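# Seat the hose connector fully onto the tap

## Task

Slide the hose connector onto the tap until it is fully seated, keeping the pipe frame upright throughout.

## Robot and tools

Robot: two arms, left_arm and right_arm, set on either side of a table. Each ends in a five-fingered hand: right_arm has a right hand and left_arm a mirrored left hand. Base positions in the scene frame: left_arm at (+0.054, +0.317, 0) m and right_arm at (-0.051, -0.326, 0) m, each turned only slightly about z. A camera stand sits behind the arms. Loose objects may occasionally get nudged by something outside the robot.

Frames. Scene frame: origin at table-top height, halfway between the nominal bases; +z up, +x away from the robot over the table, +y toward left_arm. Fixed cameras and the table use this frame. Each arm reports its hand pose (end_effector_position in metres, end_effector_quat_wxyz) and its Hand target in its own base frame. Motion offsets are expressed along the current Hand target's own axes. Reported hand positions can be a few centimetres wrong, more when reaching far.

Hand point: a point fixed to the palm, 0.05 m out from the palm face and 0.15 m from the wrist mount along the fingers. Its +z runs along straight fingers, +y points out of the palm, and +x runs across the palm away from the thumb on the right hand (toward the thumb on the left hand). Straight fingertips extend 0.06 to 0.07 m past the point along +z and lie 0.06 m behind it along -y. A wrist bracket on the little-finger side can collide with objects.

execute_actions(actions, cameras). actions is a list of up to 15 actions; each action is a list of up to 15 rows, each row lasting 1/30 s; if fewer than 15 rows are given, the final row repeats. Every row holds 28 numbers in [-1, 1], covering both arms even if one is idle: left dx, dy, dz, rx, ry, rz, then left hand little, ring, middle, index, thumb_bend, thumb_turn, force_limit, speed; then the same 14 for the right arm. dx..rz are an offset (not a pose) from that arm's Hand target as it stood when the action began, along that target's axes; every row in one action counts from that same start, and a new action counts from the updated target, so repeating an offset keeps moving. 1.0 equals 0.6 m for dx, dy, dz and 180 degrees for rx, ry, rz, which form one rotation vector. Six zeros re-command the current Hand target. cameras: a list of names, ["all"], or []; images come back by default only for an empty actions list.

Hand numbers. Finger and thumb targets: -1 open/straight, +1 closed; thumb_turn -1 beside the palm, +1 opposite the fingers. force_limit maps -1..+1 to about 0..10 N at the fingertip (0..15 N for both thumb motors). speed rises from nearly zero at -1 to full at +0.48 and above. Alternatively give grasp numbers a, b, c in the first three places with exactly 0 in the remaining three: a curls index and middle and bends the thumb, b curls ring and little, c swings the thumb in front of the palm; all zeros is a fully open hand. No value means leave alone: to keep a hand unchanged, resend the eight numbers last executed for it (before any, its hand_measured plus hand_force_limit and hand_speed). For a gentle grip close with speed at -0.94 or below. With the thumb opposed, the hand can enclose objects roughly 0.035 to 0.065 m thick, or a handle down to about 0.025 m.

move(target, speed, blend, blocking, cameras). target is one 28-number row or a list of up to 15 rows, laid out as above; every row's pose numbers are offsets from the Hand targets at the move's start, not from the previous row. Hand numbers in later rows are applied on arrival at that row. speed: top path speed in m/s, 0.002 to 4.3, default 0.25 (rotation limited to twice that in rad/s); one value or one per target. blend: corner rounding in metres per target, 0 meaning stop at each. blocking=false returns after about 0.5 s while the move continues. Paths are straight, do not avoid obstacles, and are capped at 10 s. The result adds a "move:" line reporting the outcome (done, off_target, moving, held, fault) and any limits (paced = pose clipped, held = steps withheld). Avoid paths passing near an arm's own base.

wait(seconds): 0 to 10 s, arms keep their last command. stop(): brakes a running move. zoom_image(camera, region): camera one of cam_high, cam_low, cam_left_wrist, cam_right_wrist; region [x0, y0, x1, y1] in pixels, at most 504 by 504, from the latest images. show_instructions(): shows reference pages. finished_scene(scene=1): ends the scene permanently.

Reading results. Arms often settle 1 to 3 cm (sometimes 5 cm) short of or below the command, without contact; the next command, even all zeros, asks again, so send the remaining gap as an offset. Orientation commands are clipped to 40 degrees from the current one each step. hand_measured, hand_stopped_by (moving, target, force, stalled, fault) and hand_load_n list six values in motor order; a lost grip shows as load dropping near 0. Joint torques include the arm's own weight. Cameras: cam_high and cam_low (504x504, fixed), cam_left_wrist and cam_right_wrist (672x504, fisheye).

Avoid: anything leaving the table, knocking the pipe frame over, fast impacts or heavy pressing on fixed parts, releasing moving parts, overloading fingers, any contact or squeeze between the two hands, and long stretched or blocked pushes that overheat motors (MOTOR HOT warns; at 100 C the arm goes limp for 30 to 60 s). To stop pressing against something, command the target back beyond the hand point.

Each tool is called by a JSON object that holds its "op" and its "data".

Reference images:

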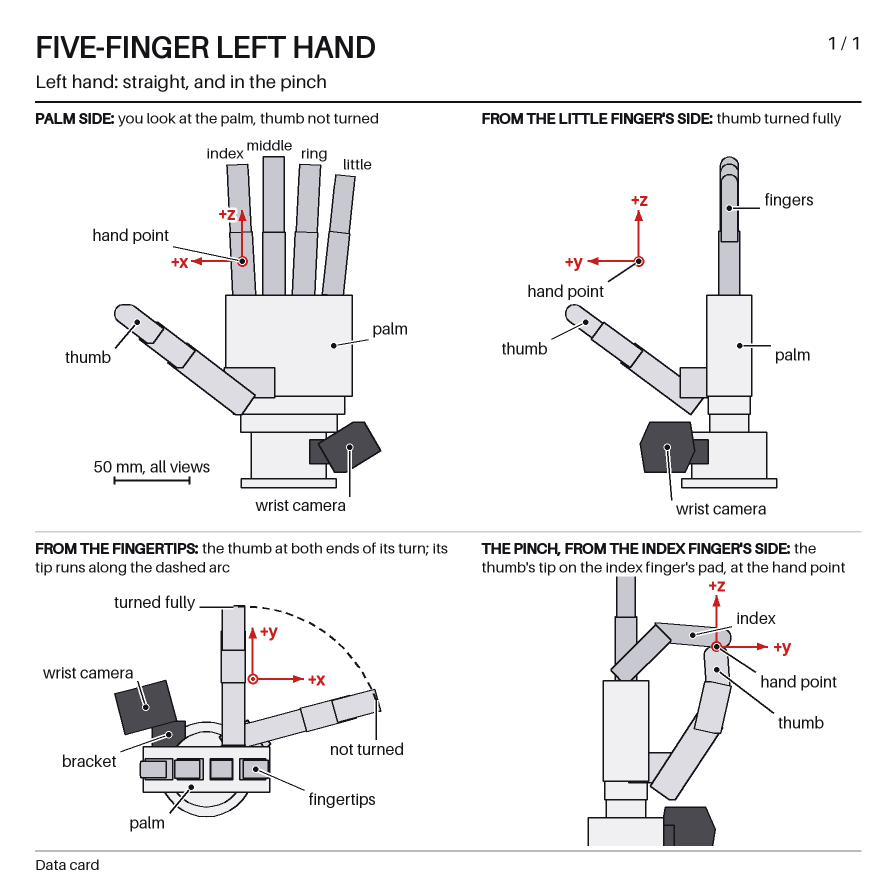

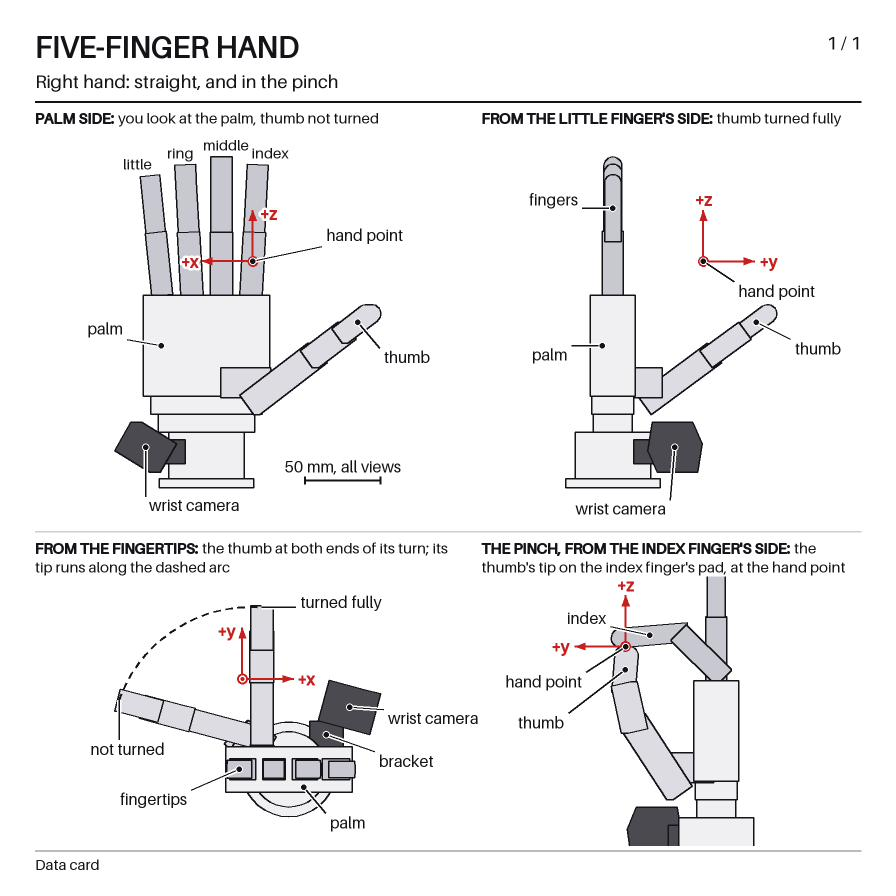

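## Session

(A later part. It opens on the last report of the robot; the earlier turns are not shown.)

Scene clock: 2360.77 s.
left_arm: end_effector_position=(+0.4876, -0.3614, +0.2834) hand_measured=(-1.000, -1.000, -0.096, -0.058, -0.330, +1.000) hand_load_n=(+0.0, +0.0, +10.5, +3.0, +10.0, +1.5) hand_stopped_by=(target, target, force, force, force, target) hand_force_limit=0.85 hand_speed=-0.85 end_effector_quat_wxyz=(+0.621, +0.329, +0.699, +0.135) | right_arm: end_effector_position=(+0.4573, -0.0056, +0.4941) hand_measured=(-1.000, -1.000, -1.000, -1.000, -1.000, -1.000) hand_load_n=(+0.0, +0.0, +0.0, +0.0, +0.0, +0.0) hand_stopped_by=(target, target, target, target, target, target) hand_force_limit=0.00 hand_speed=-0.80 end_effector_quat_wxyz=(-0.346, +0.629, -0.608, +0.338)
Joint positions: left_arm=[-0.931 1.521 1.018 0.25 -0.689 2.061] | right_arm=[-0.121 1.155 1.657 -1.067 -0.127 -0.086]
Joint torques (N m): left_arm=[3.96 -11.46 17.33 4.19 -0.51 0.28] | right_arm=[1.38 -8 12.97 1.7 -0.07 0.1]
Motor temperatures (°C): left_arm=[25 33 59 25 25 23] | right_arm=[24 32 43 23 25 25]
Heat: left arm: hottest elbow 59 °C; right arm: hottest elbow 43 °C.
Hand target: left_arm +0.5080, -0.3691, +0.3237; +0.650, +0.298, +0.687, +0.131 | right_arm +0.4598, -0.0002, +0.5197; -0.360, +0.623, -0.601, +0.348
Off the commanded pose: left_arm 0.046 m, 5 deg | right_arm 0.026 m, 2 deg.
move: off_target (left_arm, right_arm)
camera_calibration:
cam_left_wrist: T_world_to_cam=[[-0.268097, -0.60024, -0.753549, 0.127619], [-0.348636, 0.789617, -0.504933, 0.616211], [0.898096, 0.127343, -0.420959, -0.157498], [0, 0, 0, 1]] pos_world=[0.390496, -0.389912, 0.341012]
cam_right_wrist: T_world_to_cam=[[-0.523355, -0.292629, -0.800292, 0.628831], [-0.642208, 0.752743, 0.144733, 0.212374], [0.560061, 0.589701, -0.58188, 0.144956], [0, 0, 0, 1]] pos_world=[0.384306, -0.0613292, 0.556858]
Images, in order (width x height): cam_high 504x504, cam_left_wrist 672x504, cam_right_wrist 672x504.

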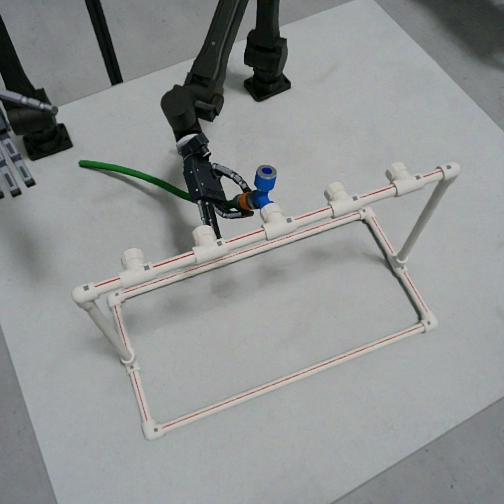

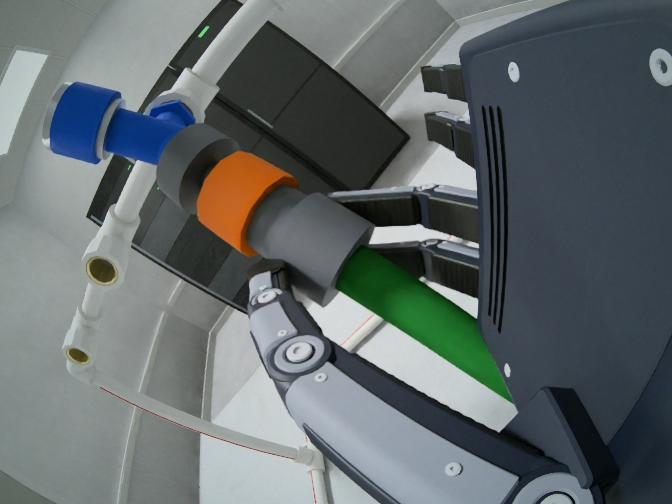

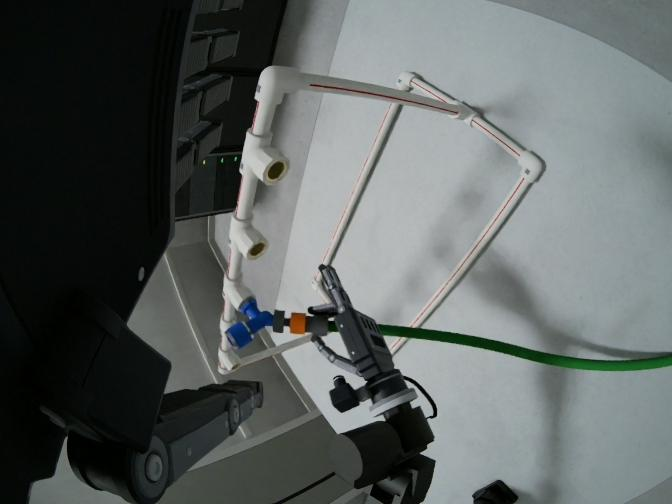

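{"op": "move", "data": {"target": [0,0,0,0,0,0,-1,-1,0.35,0.35,0.25,1,0.85,-0.85, -0.431,-0.239,0.447,0,0,0,-1,-1,-1,-1,-1,1,0,-0.3], "speed": 0.2, "cameras": ["cam_high","cam_low","cam_right_wrist"]}}

Scene clock: 2421.50 s.
left_arm: end_effector_position=(+0.4876, -0.3614, +0.2835) hand_measured=(-1.000, -1.000, -0.096, -0.058, -0.330, +1.000) hand_load_n=(+0.0, +0.0, +10.5, +3.0, +10.0, +1.5) hand_stopped_by=(target, target, force, force, force, target) hand_force_limit=0.85 hand_speed=-0.85 end_effector_quat_wxyz=(+0.621, +0.329, +0.699, +0.134) | right_arm: end_effector_position=(+0.7600, +0.2662, +0.4812) hand_measured=(-1.000, -1.000, -1.000, -1.000, -1.000, +1.000) hand_load_n=(+0.0, -0.5, +0.0, +0.0, -0.5, +0.0) hand_stopped_by=(target, target, target, target, target, target) hand_force_limit=0.00 hand_speed=-0.30 end_effector_quat_wxyz=(-0.391, +0.610, -0.582, +0.370)
Joint positions: left_arm=[-0.931 1.521 1.018 0.25 -0.689 2.061] | right_arm=[0.357 2.177 2.879 -1.154 0.278 0.136]
Joint torques (N m): left_arm=[4.01 -11.46 17.32 4.19 -0.52 0.27] | right_arm=[0.85 -23.65 11.82 2.02 0.09 0.06]
Motor temperatures (°C): left_arm=[25 33 69 25 25 23] | right_arm=[24 32 45 23 25 25]
Heat: left arm: hottest elbow 69 °C; right arm: hottest elbow 45 °C.
Hand target: left_arm +0.5080, -0.3691, +0.3237; +0.650, +0.298, +0.687, +0.131 | right_arm +0.7548, +0.2687, +0.5098; -0.360, +0.623, -0.601, +0.348
Off the commanded pose: left_arm 0.046 m, 5 deg | right_arm 0.029 m, 5 deg.
elbow stopped short (right arm): the move would have taken joint 3 (elbow) straighter than the controller allows.
move: off_target (left_arm, right_arm)
camera_calibration:
cam_right_wrist: T_world_to_cam=[[-0.413265, -0.289382, -0.863406, 0.802219], [-0.668313, 0.740415, 0.071725, 0.262219], [0.618523, 0.606667, -0.499385, -0.280959], [0, 0, 0, 1]] pos_world=[0.680553, 0.208445, 0.533527]
Images, in order (width x height): cam_high 504x504, cam_low 504x504, cam_right_wrist 672x504.

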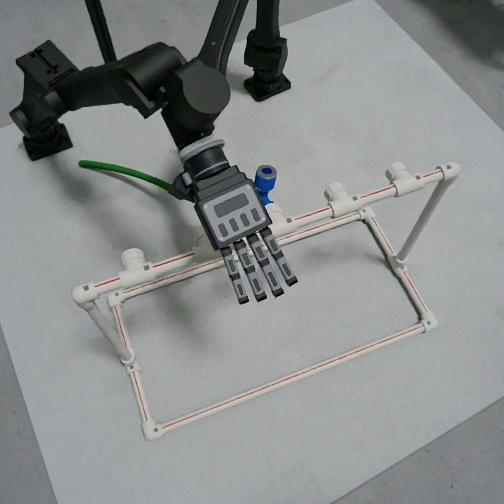

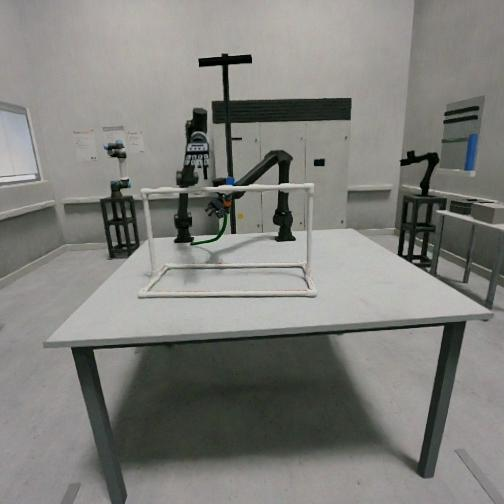

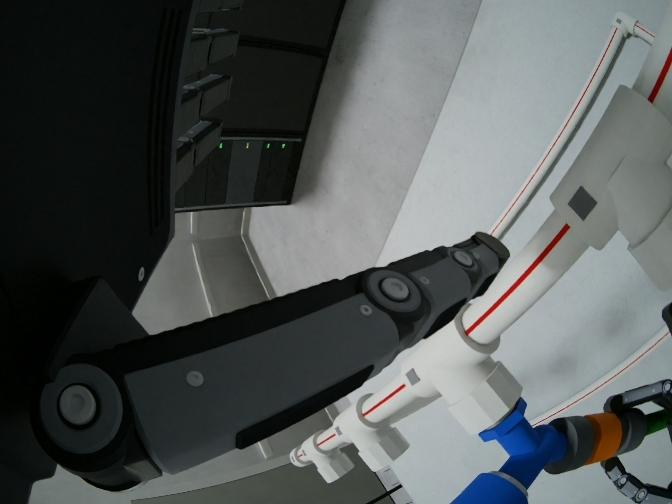

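{"op": "move", "data": {"target": [0.0227,-0.0102,-0.0082,0,0,0,-1,-1,0.35,0.35,0.25,1,0.85,-0.85, 0.0007,0.102,-0.0143,0,0,0,-1,-1,-1,-1,-1,1,0,-0.3], "speed": 0.08, "cameras": ["cam_high","cam_right_wrist"]}}

Scene clock: 2466.23 s.
left_arm: end_effector_position=(+0.4893, -0.3623, +0.2832) hand_measured=(-1.000, -1.000, -0.096, -0.058, -0.330, +1.000) hand_load_n=(+0.5, +0.0, +11.0, +3.0, +10.5, +1.5) hand_stopped_by=(target, target, force, force, force, target) hand_force_limit=0.85 hand_speed=-0.85 end_effector_quat_wxyz=(+0.627, +0.320, +0.697, +0.134) | right_arm: end_effector_position=(+0.7238, +0.2602, +0.4323) hand_measured=(-1.000, -1.000, -1.000, -1.000, -1.000, +1.000) hand_load_n=(+0.0, +0.0, +0.0, +0.0, +0.0, +0.0) hand_stopped_by=(target, target, target, target, target, target) hand_force_limit=0.00 hand_speed=-0.30 end_effector_quat_wxyz=(-0.334, +0.637, -0.606, +0.341)
Joint positions: left_arm=[-0.931 1.532 1.018 0.282 -0.696 2.061] | right_arm=[0.369 2.008 2.519 -1.117 0.296 0.164]
Joint torques (N m): left_arm=[3.78 -12.04 14.22 4.49 -0.32 0.27] | right_arm=[1.32 -25.11 8.1 2.92 0.12 0.08]
Motor temperatures (°C): left_arm=[25 33 71 25 26 23] | right_arm=[23 38 45 23 25 25]
Heat: left arm: hottest elbow 71 °C; right arm: hottest elbow 45 °C.
Hand target: left_arm +0.5021, -0.3651, +0.3096; +0.650, +0.298, +0.687, +0.131 | right_arm +0.7168, +0.2669, +0.4612; -0.360, +0.623, -0.601, +0.348
Off the commanded pose: left_arm 0.030 m, 4 deg | right_arm 0.030 m, 4 deg.
move: off_target (left_arm, right_arm)
camera_calibration:
cam_right_wrist: T_world_to_cam=[[-0.53572, -0.313146, -0.784183, 0.803886], [-0.640576, 0.75579, 0.135807, 0.194227], [0.550151, 0.575084, -0.605486, -0.175759], [0, 0, 0, 1]] pos_world=[0.651769, 0.206015, 0.497597]
Images, in order (width x height): cam_high 504x504, cam_right_wrist 672x504.

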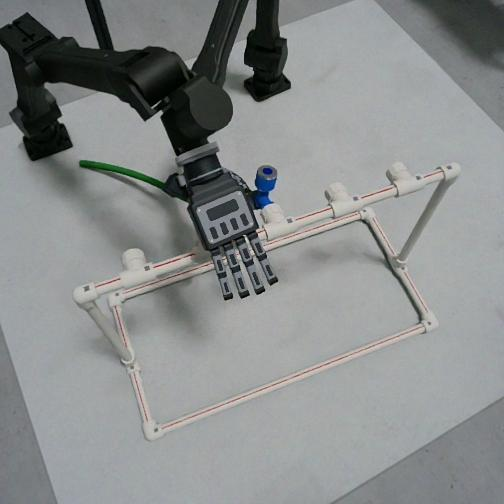

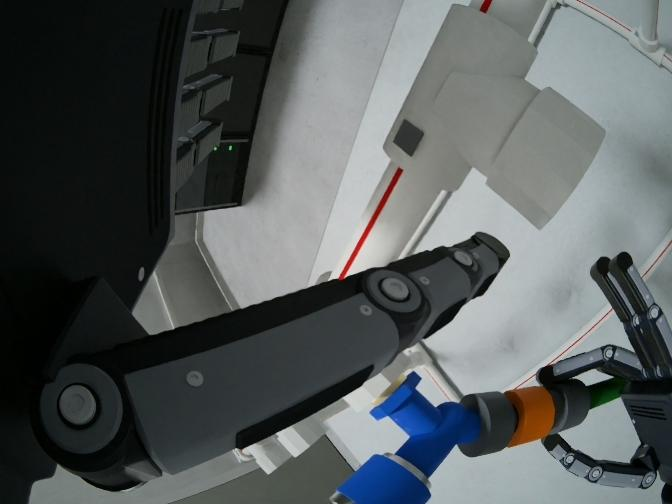

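{"op": "zoom_image", "data": {"camera": "cam_right_wrist", "region": [280, 0, 620, 340]}}

Scaled by 1.482 from the camera's 672x504 image, which has a finer 960x720 frame.

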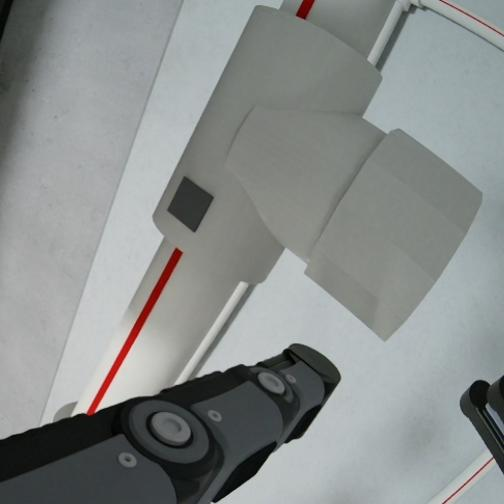

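{"op": "move", "data": {"target": [[0,0,0,0,0,0,-1,-1,0.35,0.35,0.25,1,0.85,-0.85, 0.0005,0.032,-0.0283,0,0,0,-1,-1,-1,-1,-1,1,0,-0.3],[0,0,0,0,0,0,-1,-1,0.35,0.35,0.25,1,0.85,-0.85, 0.002,0.087,-0.0313,0,0,0,-1,-1,-1,-1,-1,1,0,-0.3]], "speed": 0.05, "cameras": ["cam_high","cam_right_wrist"]}}

Scene clock: 2540.80 s.
left_arm: end_effector_position=(+0.4893, -0.3623, +0.2832) hand_measured=(-1.000, -1.000, -0.096, -0.058, -0.330, +1.000) hand_load_n=(+0.0, +0.0, +10.5, +3.0, +10.0, +2.0) hand_stopped_by=(target, target, force, force, force, target) hand_force_limit=0.85 hand_speed=-0.85 end_effector_quat_wxyz=(+0.627, +0.320, +0.697, +0.134) | right_arm: end_effector_position=(+0.6800, +0.2572, +0.3995) hand_measured=(-1.000, -1.000, -1.000, -1.000, -1.000, +1.000) hand_load_n=(+0.0, +0.0, +0.0, +0.0, +0.0, +0.0) hand_stopped_by=(target, target, target, target, target, target) hand_force_limit=0.00 hand_speed=-0.30 end_effector_quat_wxyz=(-0.335, +0.636, -0.606, +0.342)
Joint positions: left_arm=[-0.931 1.532 1.018 0.282 -0.696 2.061] | right_arm=[0.391 1.787 2.087 -0.907 0.315 0.177]
Joint torques (N m): left_arm=[3.72 -12.04 14.2 4.51 -0.32 0.27] | right_arm=[1.38 -22.42 8.61 2.88 0.13 0.09]
Motor temperatures (°C): left_arm=[25 34 64 26 25 23] | right_arm=[23 40 41 24 25 25]
Heat: left arm: hottest elbow 64 °C; right arm: hottest elbow 41 °C.
Hand target: left_arm +0.5021, -0.3651, +0.3096; +0.650, +0.298, +0.687, +0.131 | right_arm +0.6746, +0.2640, +0.4254; -0.360, +0.623, -0.601, +0.348
Off the commanded pose: left_arm 0.029 m, 4 deg | right_arm 0.027 m, 3 deg.
move: off_target (left_arm, right_arm)
camera_calibration:
cam_right_wrist: T_world_to_cam=[[-0.533365, -0.3127, -0.785965, 0.752735], [-0.640653, 0.756056, 0.133954, 0.173661], [0.552346, 0.574977, -0.603586, -0.172063], [0, 0, 0, 1]] pos_world=[0.607777, 0.203015, 0.464505]
Images, in order (width x height): cam_high 504x504, cam_right_wrist 672x504.

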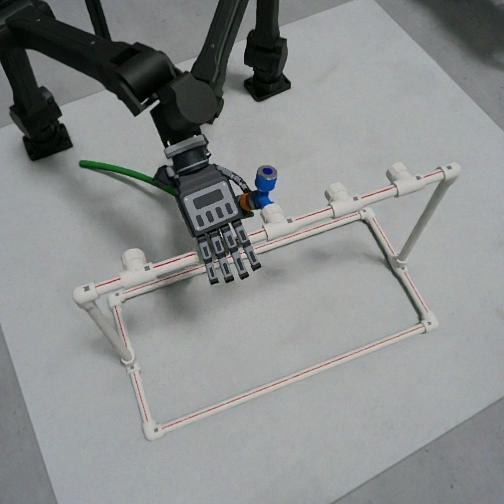

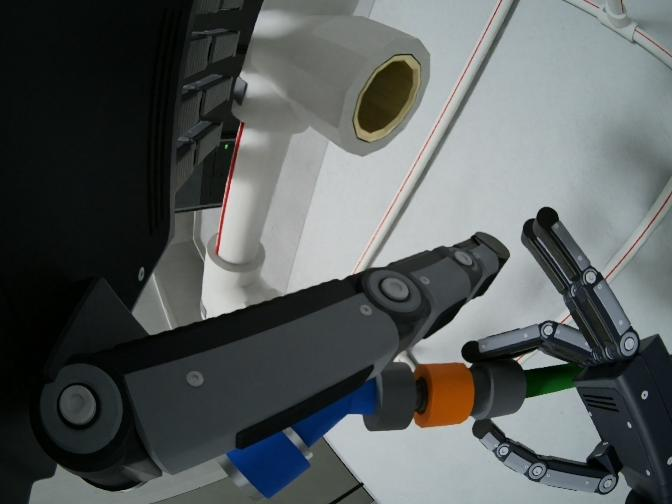

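{"op": "move", "data": {"target": [0,0,0,0,0,0,-1,-1,0.35,0.35,0.25,1,0.85,-0.85, 0.0009,0.0333,-0.0017,0,0,0,-1,-1,-1,-1,-1,1,0,-0.3], "speed": 0.03, "cameras": ["cam_high","cam_right_wrist"]}}

Scene clock: 2563.53 s.
left_arm: end_effector_position=(+0.4893, -0.3622, +0.2832) hand_measured=(-1.000, -1.000, -0.096, -0.058, -0.330, +1.000) hand_load_n=(+0.0, +0.0, +10.5, +3.0, +10.5, +2.0) hand_stopped_by=(target, target, force, force, force, target) hand_force_limit=0.85 hand_speed=-0.85 end_effector_quat_wxyz=(+0.627, +0.320, +0.697, +0.134) | right_arm: end_effector_position=(+0.6721, +0.2553, +0.3890) hand_measured=(-1.000, -1.000, -1.000, -1.000, -1.000, +1.000) hand_load_n=(+0.0, +0.0, +0.0, +0.0, +0.0, +0.0) hand_stopped_by=(target, target, target, target, target, target) hand_force_limit=0.00 hand_speed=-0.30 end_effector_quat_wxyz=(-0.341, +0.631, -0.605, +0.346)
Joint positions: left_arm=[-0.931 1.532 1.018 0.282 -0.697 2.061] | right_arm=[0.394 1.739 1.983 -0.834 0.321 0.181]
Joint torques (N m): left_arm=[3.72 -12.04 14.22 4.51 -0.32 0.27] | right_arm=[1.44 -21.71 8.44 2.41 0.11 0.07]
Motor temperatures (°C): left_arm=[25 34 64 26 25 23] | right_arm=[23 39 41 24 25 25]
Heat: left arm: hottest elbow 64 °C; right arm: hottest elbow 41 °C.
Hand target: left_arm +0.5021, -0.3650, +0.3096; +0.650, +0.298, +0.687, +0.131 | right_arm +0.6639, +0.2632, +0.4085; -0.360, +0.623, -0.601, +0.348
Off the commanded pose: left_arm 0.029 m, 4 deg | right_arm 0.023 m, 2 deg.
move: off_target (left_arm, right_arm)
camera_calibration:
cam_right_wrist: T_world_to_cam=[[-0.521292, -0.305157, -0.796953, 0.733953], [-0.639942, 0.757603, 0.1285, 0.172722], [0.564561, 0.57699, -0.590215, -0.186839], [0, 0, 0, 1]] pos_world=[0.598618, 0.20092, 0.452456]
Images, in order (width x height): cam_high 504x504, cam_right_wrist 672x504.

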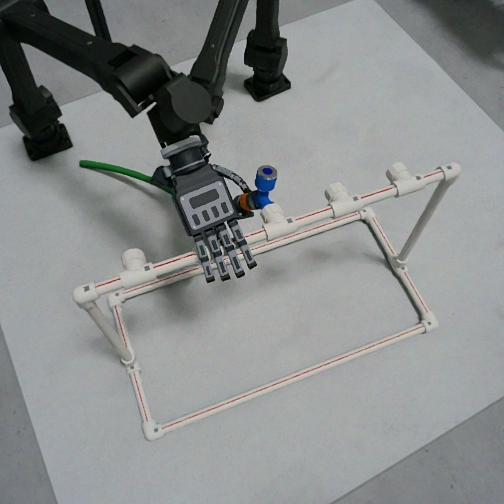

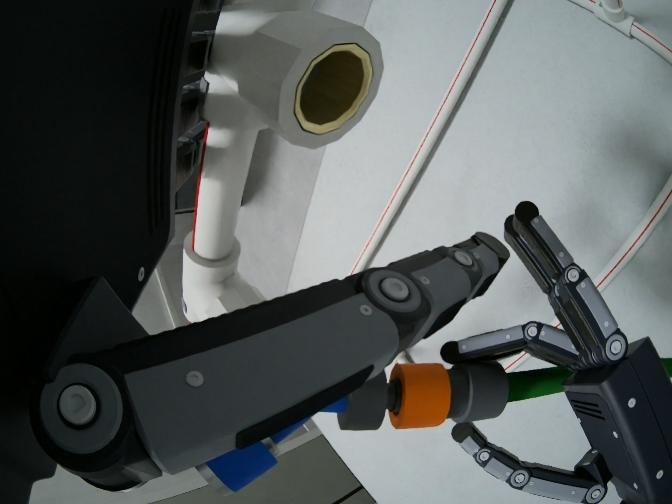

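{"op": "move", "data": {"target": [0,0,0,0,0,0,-1,-1,0.35,0.35,0.25,1,0.85,-0.85, 0.0009,0.0333,-0.0017,0,0,0,-1,-1,-1,-1,-1,1,0,-0.3], "speed": 0.03, "cameras": ["cam_high","cam_right_wrist"]}}

Scene clock: 2578.53 s.
left_arm: end_effector_position=(+0.4893, -0.3622, +0.2832) hand_measured=(-1.000, -1.000, -0.096, -0.058, -0.330, +1.000) hand_load_n=(+0.0, +0.0, +10.5, +3.0, +10.0, +2.0) hand_stopped_by=(target, target, force, force, force, target) hand_force_limit=0.85 hand_speed=-0.85 end_effector_quat_wxyz=(+0.627, +0.320, +0.697, +0.134) | right_arm: end_effector_position=(+0.6637, +0.2528, +0.3913) hand_measured=(-1.000, -1.000, -1.000, -1.000, -1.000, +1.000) hand_load_n=(+0.0, +0.0, +0.0, +0.0, +0.0, +0.0) hand_stopped_by=(target, target, target, target, target, target) hand_force_limit=0.00 hand_speed=-0.30 end_effector_quat_wxyz=(-0.357, +0.619, -0.603, +0.354)
Joint positions: left_arm=[-0.931 1.532 1.018 0.282 -0.697 2.061] | right_arm=[0.398 1.686 1.895 -0.759 0.328 0.186]
Joint torques (N m): left_arm=[3.72 -12.04 14.2 4.51 -0.31 0.27] | right_arm=[1.67 -19.9 7.45 1.84 0.04 0.02]
Motor temperatures (°C): left_arm=[25 34 63 26 25 23] | right_arm=[23 37 39 24 25 25]
Heat: left arm: hottest elbow 63 °C; right arm: hottest elbow 39 °C.
Hand target: left_arm +0.5021, -0.3651, +0.3096; +0.650, +0.298, +0.687, +0.131 | right_arm +0.6529, +0.2622, +0.3917; -0.360, +0.623, -0.601, +0.348
Off the commanded pose: left_arm 0.029 m, 4 deg | right_arm 0.014 m, 1 deg.
move: off_target (left_arm, right_arm)
camera_calibration:
cam_right_wrist: T_world_to_cam=[[-0.491177, -0.288544, -0.821881, 0.716202], [-0.640346, 0.759257, 0.116129, 0.173497], [0.59051, 0.583328, -0.557697, -0.210882], [0, 0, 0, 1]] pos_world=[0.587408, 0.197941, 0.450877]
Images, in order (width x height): cam_high 504x504, cam_right_wrist 672x504.

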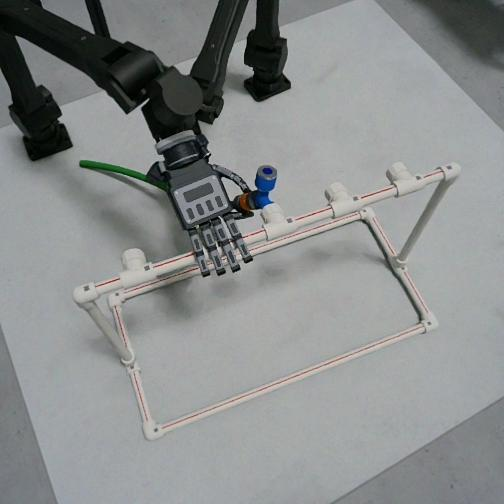

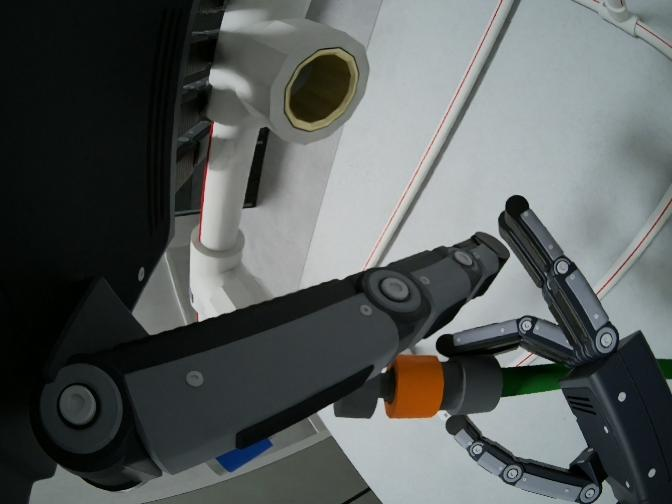

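{"op": "move", "data": {"target": [0,0,0,0,0,0,-1,-1,0.35,0.35,0.25,1,0.85,-0.85, 0,0,0,0,0,0,0.2,0.2,0.2,0.2,-1,1,-0.5,-0.7], "speed": 0.03, "cameras": ["cam_high","cam_right_wrist","cam_low"]}}

Scene clock: 2590.57 s.
left_arm: end_effector_position=(+0.4893, -0.3621, +0.2832) hand_measured=(-1.000, -1.000, -0.096, -0.058, -0.330, +1.000) hand_load_n=(+0.0, +0.5, +10.0, +3.0, +10.5, +2.5) hand_stopped_by=(target, target, force, force, force, target) hand_force_limit=0.85 hand_speed=-0.85 end_effector_quat_wxyz=(+0.627, +0.320, +0.697, +0.134) | right_arm: end_effector_position=(+0.6653, +0.2533, +0.3931) hand_measured=(-0.838, -0.920, -0.978, -0.866, -1.000, +1.000) hand_load_n=(+3.0, +0.0, +0.0, +0.5, +0.0, +0.0) hand_stopped_by=(force, force, force, force, target, target) hand_force_limit=-0.50 hand_speed=-0.70 end_effector_quat_wxyz=(-0.361, +0.616, -0.603, +0.356)
Joint positions: left_arm=[-0.931 1.532 1.018 0.282 -0.698 2.06] | right_arm=[0.398 1.686 1.895 -0.75 0.329 0.188]
Joint torques (N m): left_arm=[3.72 -12.04 14.2 4.49 -0.28 0.27] | right_arm=[1.67 -19.49 7.6 1.52 0.01 0.02]
Motor temperatures (°C): left_arm=[25 34 63 26 25 23] | right_arm=[23 38 39 23 25 25]
Heat: left arm: hottest elbow 63 °C; right arm: hottest elbow 39 °C.
Hand target: left_arm +0.5021, -0.3650, +0.3096; +0.650, +0.298, +0.687, +0.131 | right_arm +0.6530, +0.2622, +0.3920; -0.360, +0.622, -0.602, +0.348
Off the commanded pose: left_arm 0.029 m, 4 deg | right_arm 0.015 m, 1 deg.
move: off_target (left_arm, right_arm)
camera_calibration:
cam_right_wrist: T_world_to_cam=[[-0.484858, -0.283941, -0.827218, 0.715333], [-0.639596, 0.76022, 0.113943, 0.174167], [0.596515, 0.584331, -0.550206, -0.218261], [0, 0, 0, 1]] pos_world=[0.588427, 0.198243, 0.451804]
Images, in order (width x height): cam_high 504x504, cam_low 504x504, cam_right_wrist 672x504.

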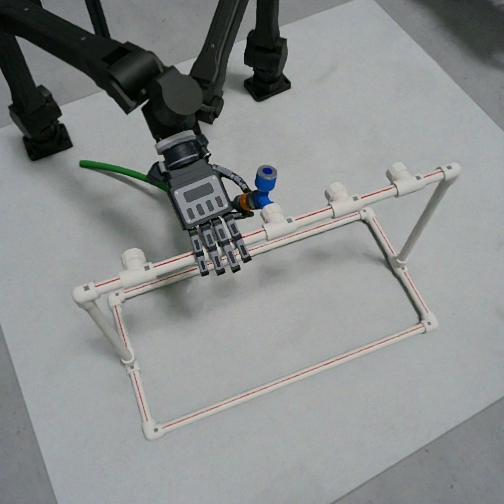

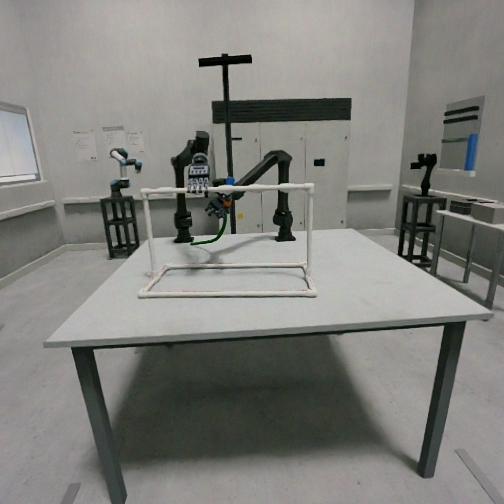

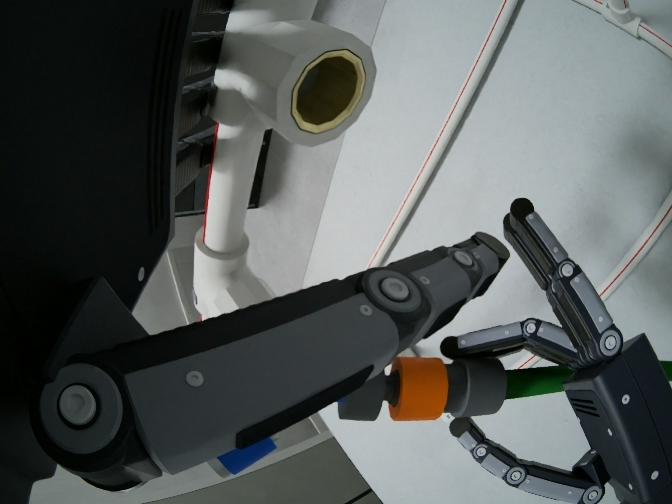

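{"op": "move", "data": {"target": [[0,0,0,0,0,0,-1,-1,0.35,0.35,0.25,1,0.85,-0.85, 0.0025,-0.0708,-0.014,0,0,0,-1,-1,-1,-1,-1,1,-0.5,-0.7],[0,0,0,0,0,0,-1,-1,0.35,0.35,0.25,1,0.85,-0.85, 0.0037,-0.0703,0.0287,0,0,0,-1,-1,-1,-1,-1,1,-0.5,-0.7],[0,0,0,0,0,0,-1,-1,0.35,0.35,0.25,1,0.85,-0.85, 0.0028,-0.013,0.029,0,0,0,-1,-1,-1,-1,-1,1,-0.5,-0.7]], "speed": 0.04, "cameras": ["cam_high","cam_right_wrist"]}}

Scene clock: 2622.60 s.
left_arm: end_effector_position=(+0.4893, -0.3621, +0.2831) hand_measured=(-1.000, -1.000, -0.096, -0.058, -0.330, +1.000) hand_load_n=(+0.0, +0.0, +10.5, +3.0, +10.5, +2.5) hand_stopped_by=(target, target, force, force, force, target) hand_force_limit=0.85 hand_speed=-0.85 end_effector_quat_wxyz=(+0.627, +0.320, +0.697, +0.134) | right_arm: end_effector_position=(+0.6799, +0.2635, +0.3829) hand_measured=(-1.000, -1.000, -1.000, -1.000, -1.000, +1.000) hand_load_n=(+0.0, +0.5, +0.0, +0.0, +0.0, +0.0) hand_stopped_by=(target, target, target, target, target, target) hand_force_limit=-0.50 hand_speed=-0.70 end_effector_quat_wxyz=(-0.358, +0.624, -0.602, +0.347)
Joint positions: left_arm=[-0.931 1.533 1.018 0.282 -0.698 2.06] | right_arm=[0.398 1.741 1.951 -0.767 0.313 0.188]
Joint torques (N m): left_arm=[3.66 -11.99 14.2 4.49 -0.26 0.27] | right_arm=[0.62 -21.36 7.77 1.66 0.11 -0.06]
Motor temperatures (°C): left_arm=[25 34 63 26 25 23] | right_arm=[23 38 39 23 24 25]
Heat: left arm: hottest elbow 63 °C; right arm: hottest elbow 39 °C.
Hand target: left_arm +0.5021, -0.3650, +0.3095; +0.650, +0.298, +0.687, +0.131 | right_arm +0.6721, +0.2612, +0.3899; -0.360, +0.622, -0.601, +0.348
Off the commanded pose: left_arm 0.030 m, 4 deg | right_arm 0.011 m, 0 deg.
move: off_target (left_arm, right_arm)
camera_calibration:
cam_right_wrist: T_world_to_cam=[[-0.495829, -0.28988, -0.81861, 0.72266], [-0.648316, 0.750732, 0.126839, 0.180416], [0.577789, 0.593609, -0.560169, -0.224468], [0, 0, 0, 1]] pos_world=[0.604977, 0.207287, 0.442953]
Images, in order (width x height): cam_high 504x504, cam_right_wrist 672x504.

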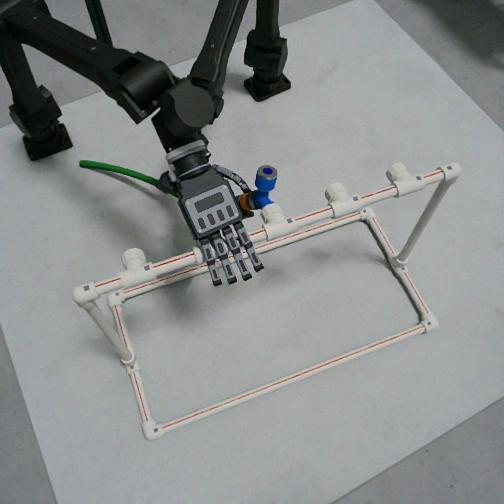

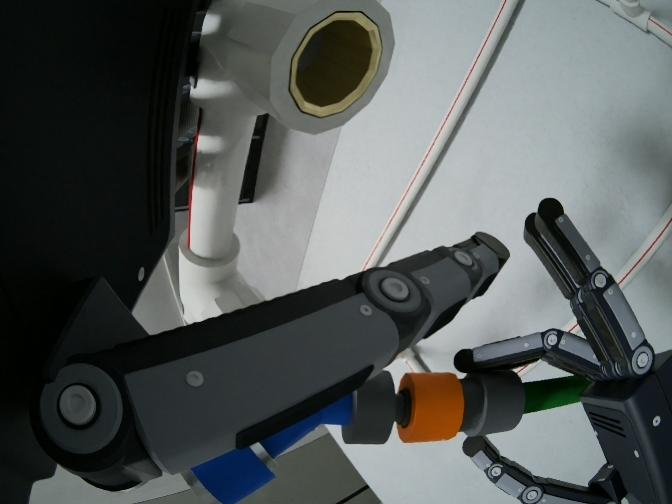

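{"op": "move", "data": {"target": [0,0,0,0,0,0,-1,-1,0.35,0.35,0.25,1,0.85,-0.85, 0,0.05,0.0,0,0,0,-1,-1,-1,-1,-1,1,-0.5,-0.7], "speed": 0.03, "cameras": ["cam_high","cam_right_wrist"]}}

Scene clock: 2633.73 s.
left_arm: end_effector_position=(+0.4882, -0.3630, +0.2832) hand_measured=(-1.000, -1.000, -0.096, -0.058, -0.330, +1.000) hand_load_n=(+0.0, +0.0, +9.0, +3.0, +10.5, +3.0) hand_stopped_by=(target, target, force, force, force, target) hand_force_limit=0.85 hand_speed=-0.85 end_effector_quat_wxyz=(+0.628, +0.320, +0.697, +0.134) | right_arm: end_effector_position=(+0.6725, +0.2583, +0.3822) hand_measured=(-1.000, -1.000, -1.000, -1.000, -1.000, +1.000) hand_load_n=(+0.0, +0.0, +0.5, +0.0, +0.0, +0.0) hand_stopped_by=(target, target, target, target, target, target) hand_force_limit=-0.50 hand_speed=-0.70 end_effector_quat_wxyz=(-0.379, +0.608, -0.598, +0.360)
Joint positions: left_arm=[-0.934 1.533 1.018 0.282 -0.701 2.06] | right_arm=[0.398 1.678 1.834 -0.654 0.323 0.188]
Joint torques (N m): left_arm=[3.96 -12.04 14.19 4.49 -0.15 0.27] | right_arm=[1.26 -19.55 6.12 0.8 0.05 -0.02]
Motor temperatures (°C): left_arm=[25 34 63 26 25 23] | right_arm=[23 38 38 23 25 25]
Heat: left arm: hottest elbow 63 °C; right arm: hottest shoulder 38 °C.
Hand target: left_arm +0.5022, -0.3649, +0.3095; +0.650, +0.298, +0.687, +0.131 | right_arm +0.6570, +0.2607, +0.3639; -0.360, +0.623, -0.601, +0.348
Off the commanded pose: left_arm 0.030 m, 4 deg | right_arm 0.024 m, 3 deg.
move: off_target (left_arm, right_arm)
camera_calibration:
cam_right_wrist: T_world_to_cam=[[-0.451999, -0.270835, -0.849909, 0.6945], [-0.648254, 0.754232, 0.104408, 0.18724], [0.612751, 0.598149, -0.516482, -0.258843], [0, 0, 0, 1]] pos_world=[0.593898, 0.2017, 0.437025]
Images, in order (width x height): cam_high 504x504, cam_right_wrist 672x504.

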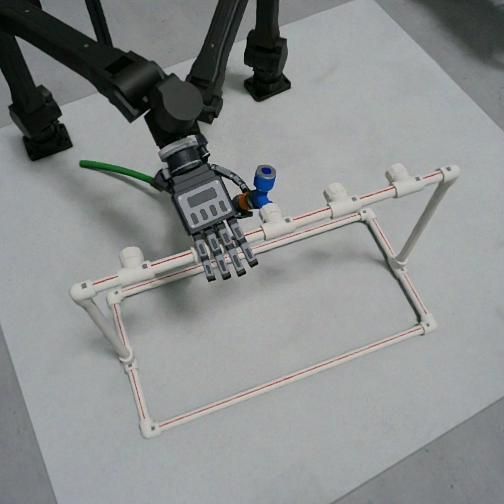

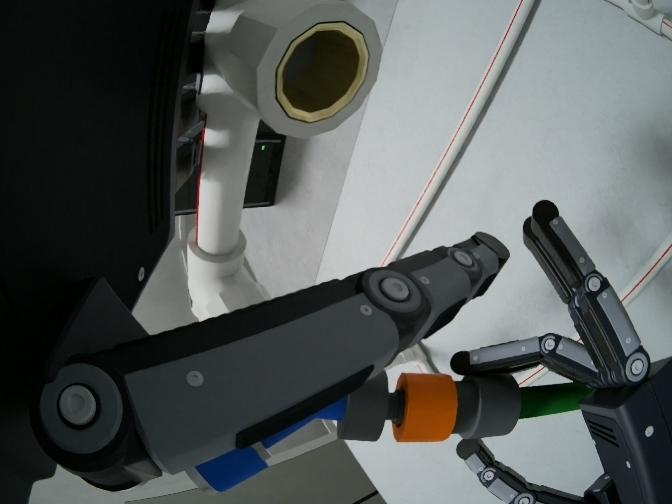

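{"op": "zoom_image", "data": {"camera": "cam_right_wrist", "region": [320, 340, 540, 470]}}

Scaled by 2.291 from the camera's 672x504 image, which has a finer 960x720 frame.

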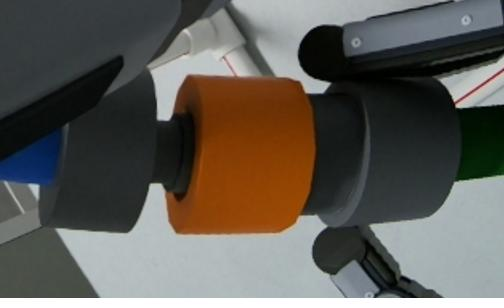

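{"op": "move", "data": {"target": [-0.0228,0.0213,0.0115,0,0,0,-1,-1,0.35,0.35,0.25,1,0.85,-0.85, 0,0,0.0,0,0,0,-1,-1,-1,-1,-1,1,-0.5,-0.7], "speed": 0.04, "cameras": ["cam_high","cam_right_wrist"]}}

{"op": "zoom_image", "data": {"camera": "cam_right_wrist", "region": [320, 340, 540, 470]}}

Scene clock: 2662.80 s.
left_arm: end_effector_position=(+0.4881, -0.3637, +0.2823) hand_measured=(-1.000, -1.000, -0.096, -0.058, -0.330, +1.000) hand_load_n=(+0.0, +0.0, +8.5, +3.0, +11.0, +3.0) hand_stopped_by=(target, target, force, force, force, target) hand_force_limit=0.85 hand_speed=-0.85 end_effector_quat_wxyz=(+0.626, +0.322, +0.697, +0.133) | right_arm: end_effector_position=(+0.6726, +0.2583, +0.3821) hand_measured=(-1.000, -1.000, -1.000, -1.000, -1.000, +1.000) hand_load_n=(+0.0, +0.0, +0.5, +0.0, +0.0, +0.0) hand_stopped_by=(target, target, target, target, target, target) hand_force_limit=-0.50 hand_speed=-0.70 end_effector_quat_wxyz=(-0.379, +0.608, -0.598, +0.360)
Joint positions: left_arm=[-0.934 1.533 1.018 0.278 -0.697 2.06] | right_arm=[0.398 1.678 1.833 -0.654 0.323 0.188]
Joint torques (N m): left_arm=[5.3 -13.27 17.28 2.51 0.29 0.3] | right_arm=[1.32 -19.6 6.31 0.84 0.04 0]
Motor temperatures (°C): left_arm=[25 34 63 26 25 23] | right_arm=[23 36 38 23 24 25]
Heat: left arm: hottest elbow 63 °C; right arm: hottest elbow 38 °C.
Hand target: left_arm +0.5116, -0.3642, +0.3271; +0.650, +0.298, +0.687, +0.131 | right_arm +0.6571, +0.2607, +0.3638; -0.360, +0.623, -0.601, +0.348
Off the commanded pose: left_arm 0.051 m, 4 deg | right_arm 0.024 m, 3 deg.
joint sent to its limit (left arm) — joint 6 (wrist roll), upper limit. The joint targets are off in position, not in orientation.
move: off_target (left_arm, right_arm)
camera_calibration:
cam_right_wrist: T_world_to_cam=[[-0.451999, -0.270835, -0.849909, 0.69433], [-0.648254, 0.754232, 0.104408, 0.187261], [0.612751, 0.598149, -0.516482, -0.258946], [0, 0, 0, 1]] pos_world=[0.593898, 0.2017, 0.436825]
Images, in order (width x height): cam_high 504x504, cam_right_wrist 672x504.

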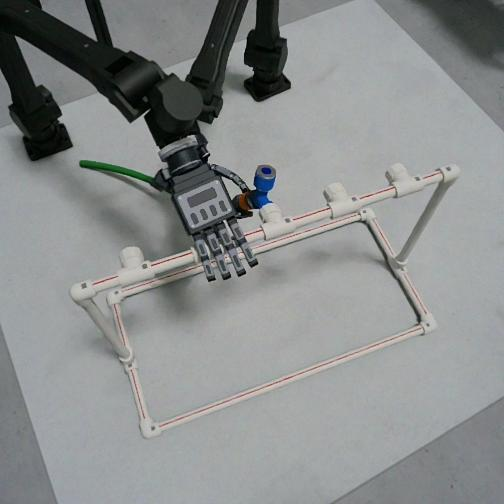

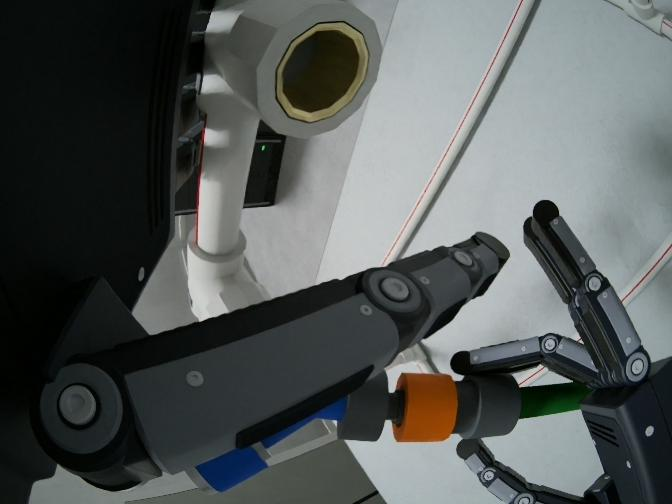

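Scaled by 2.291 from the camera's 672x504 image, which has a finer 960x720 frame.

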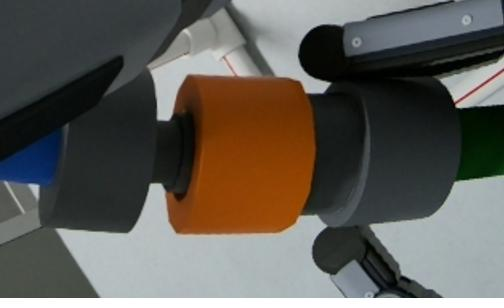

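{"op": "move", "data": {"target": [-0.0228,0.0213,0.0115,0,0,0,-1,-1,0.35,0.35,0.25,1,0.85,-0.85, 0,0.02,0.0,0,0,0,-1,-1,-1,-1,-1,1,-0.5,-0.7], "speed": 0.04, "cameras": ["cam_high","cam_right_wrist"]}}

{"op": "zoom_image", "data": {"camera": "cam_right_wrist", "region": [320, 340, 540, 470]}}

Scene clock: 2678.90 s.
left_arm: end_effector_position=(+0.4893, -0.3646, +0.2834) hand_measured=(-1.000, -1.000, -0.096, -0.058, -0.330, +1.000) hand_load_n=(+0.0, +0.0, +5.5, +5.0, +12.0, +3.5) hand_stopped_by=(target, target, force, force, force, target) hand_force_limit=0.85 hand_speed=-0.85 end_effector_quat_wxyz=(+0.615, +0.336, +0.701, +0.135) | right_arm: end_effector_position=(+0.6682, +0.2549, +0.3827) hand_measured=(-1.000, -1.000, -1.000, -1.000, -1.000, +1.000) hand_load_n=(-0.5, +0.5, +0.5, +0.0, +0.0, +0.0) hand_stopped_by=(target, target, target, target, target, target) hand_force_limit=-0.50 hand_speed=-0.70 end_effector_quat_wxyz=(-0.385, +0.601, -0.597, +0.366)
Joint positions: left_arm=[-0.93 1.525 1.032 0.222 -0.681 2.06] | right_arm=[0.398 1.652 1.789 -0.616 0.331 0.188]
Joint torques (N m): left_arm=[6.12 -13.74 19.36 2.86 0.18 0.3] | right_arm=[1.55 -18.61 5.78 0.55 -0.1 0.01]
Motor temperatures (°C): left_arm=[25 35 65 26 25 23] | right_arm=[23 36 37 23 24 25]
Heat: left arm: hottest elbow 65 °C; right arm: hottest elbow 37 °C.
Hand target: left_arm +0.5210, -0.3635, +0.3450; +0.650, +0.297, +0.687, +0.131 | right_arm +0.6511, +0.2605, +0.3535; -0.360, +0.623, -0.601, +0.348
Off the commanded pose: left_arm 0.069 m, 6 deg | right_arm 0.034 m, 4 deg.
joint sent to its limit (left arm) — joint 6 (wrist roll), upper limit. The joint targets are off in position, not in orientation.
move: off_target (left_arm, right_arm)
camera_calibration:
cam_right_wrist: T_world_to_cam=[[-0.436379, -0.263844, -0.860209, 0.683747], [-0.645447, 0.757877, 0.0949747, 0.187738], [0.626874, 0.596664, -0.50102, -0.268945], [0, 0, 0, 1]] pos_world=[0.588143, 0.19859, 0.435588]
Images, in order (width x height): cam_high 504x504, cam_right_wrist 672x504.

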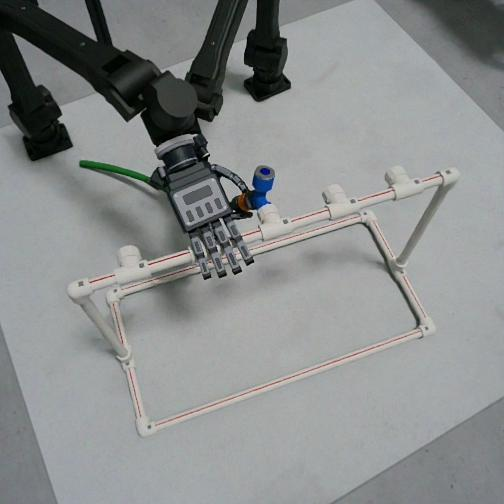

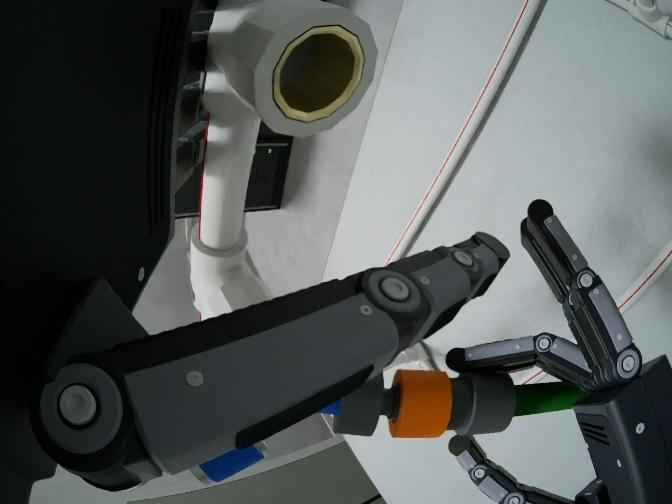

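Scaled by 2.291 from the camera's 672x504 image, which has a finer 960x720 frame.

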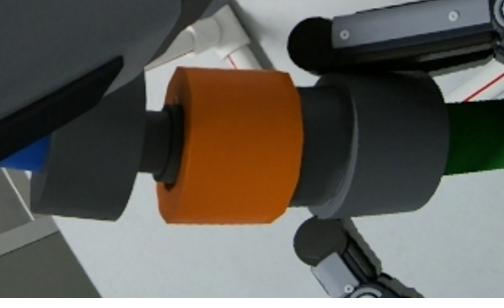

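{"op": "zoom_image", "data": {"camera": "cam_right_wrist", "region": [370, 360, 430, 450]}}

{"op": "zoom_image", "data": {"camera": "cam_right_wrist", "region": [330, 350, 530, 460]}}

Scaled by 5.600 from the camera's 672x504 image, which has a finer 960x720 frame.

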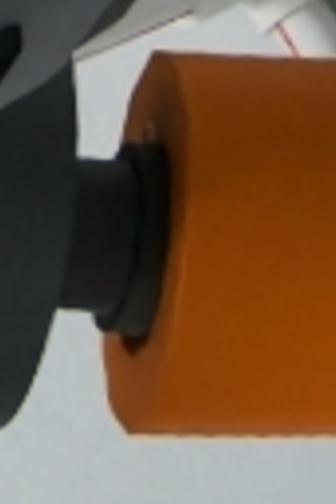

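Scaled by 2.520 from the camera's 672x504 image, which has a finer 960x720 frame.

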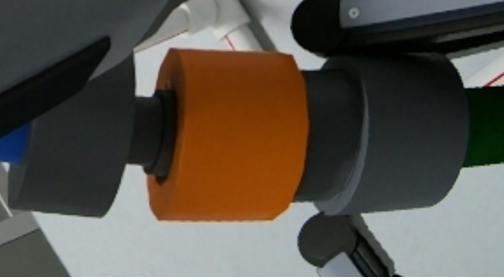

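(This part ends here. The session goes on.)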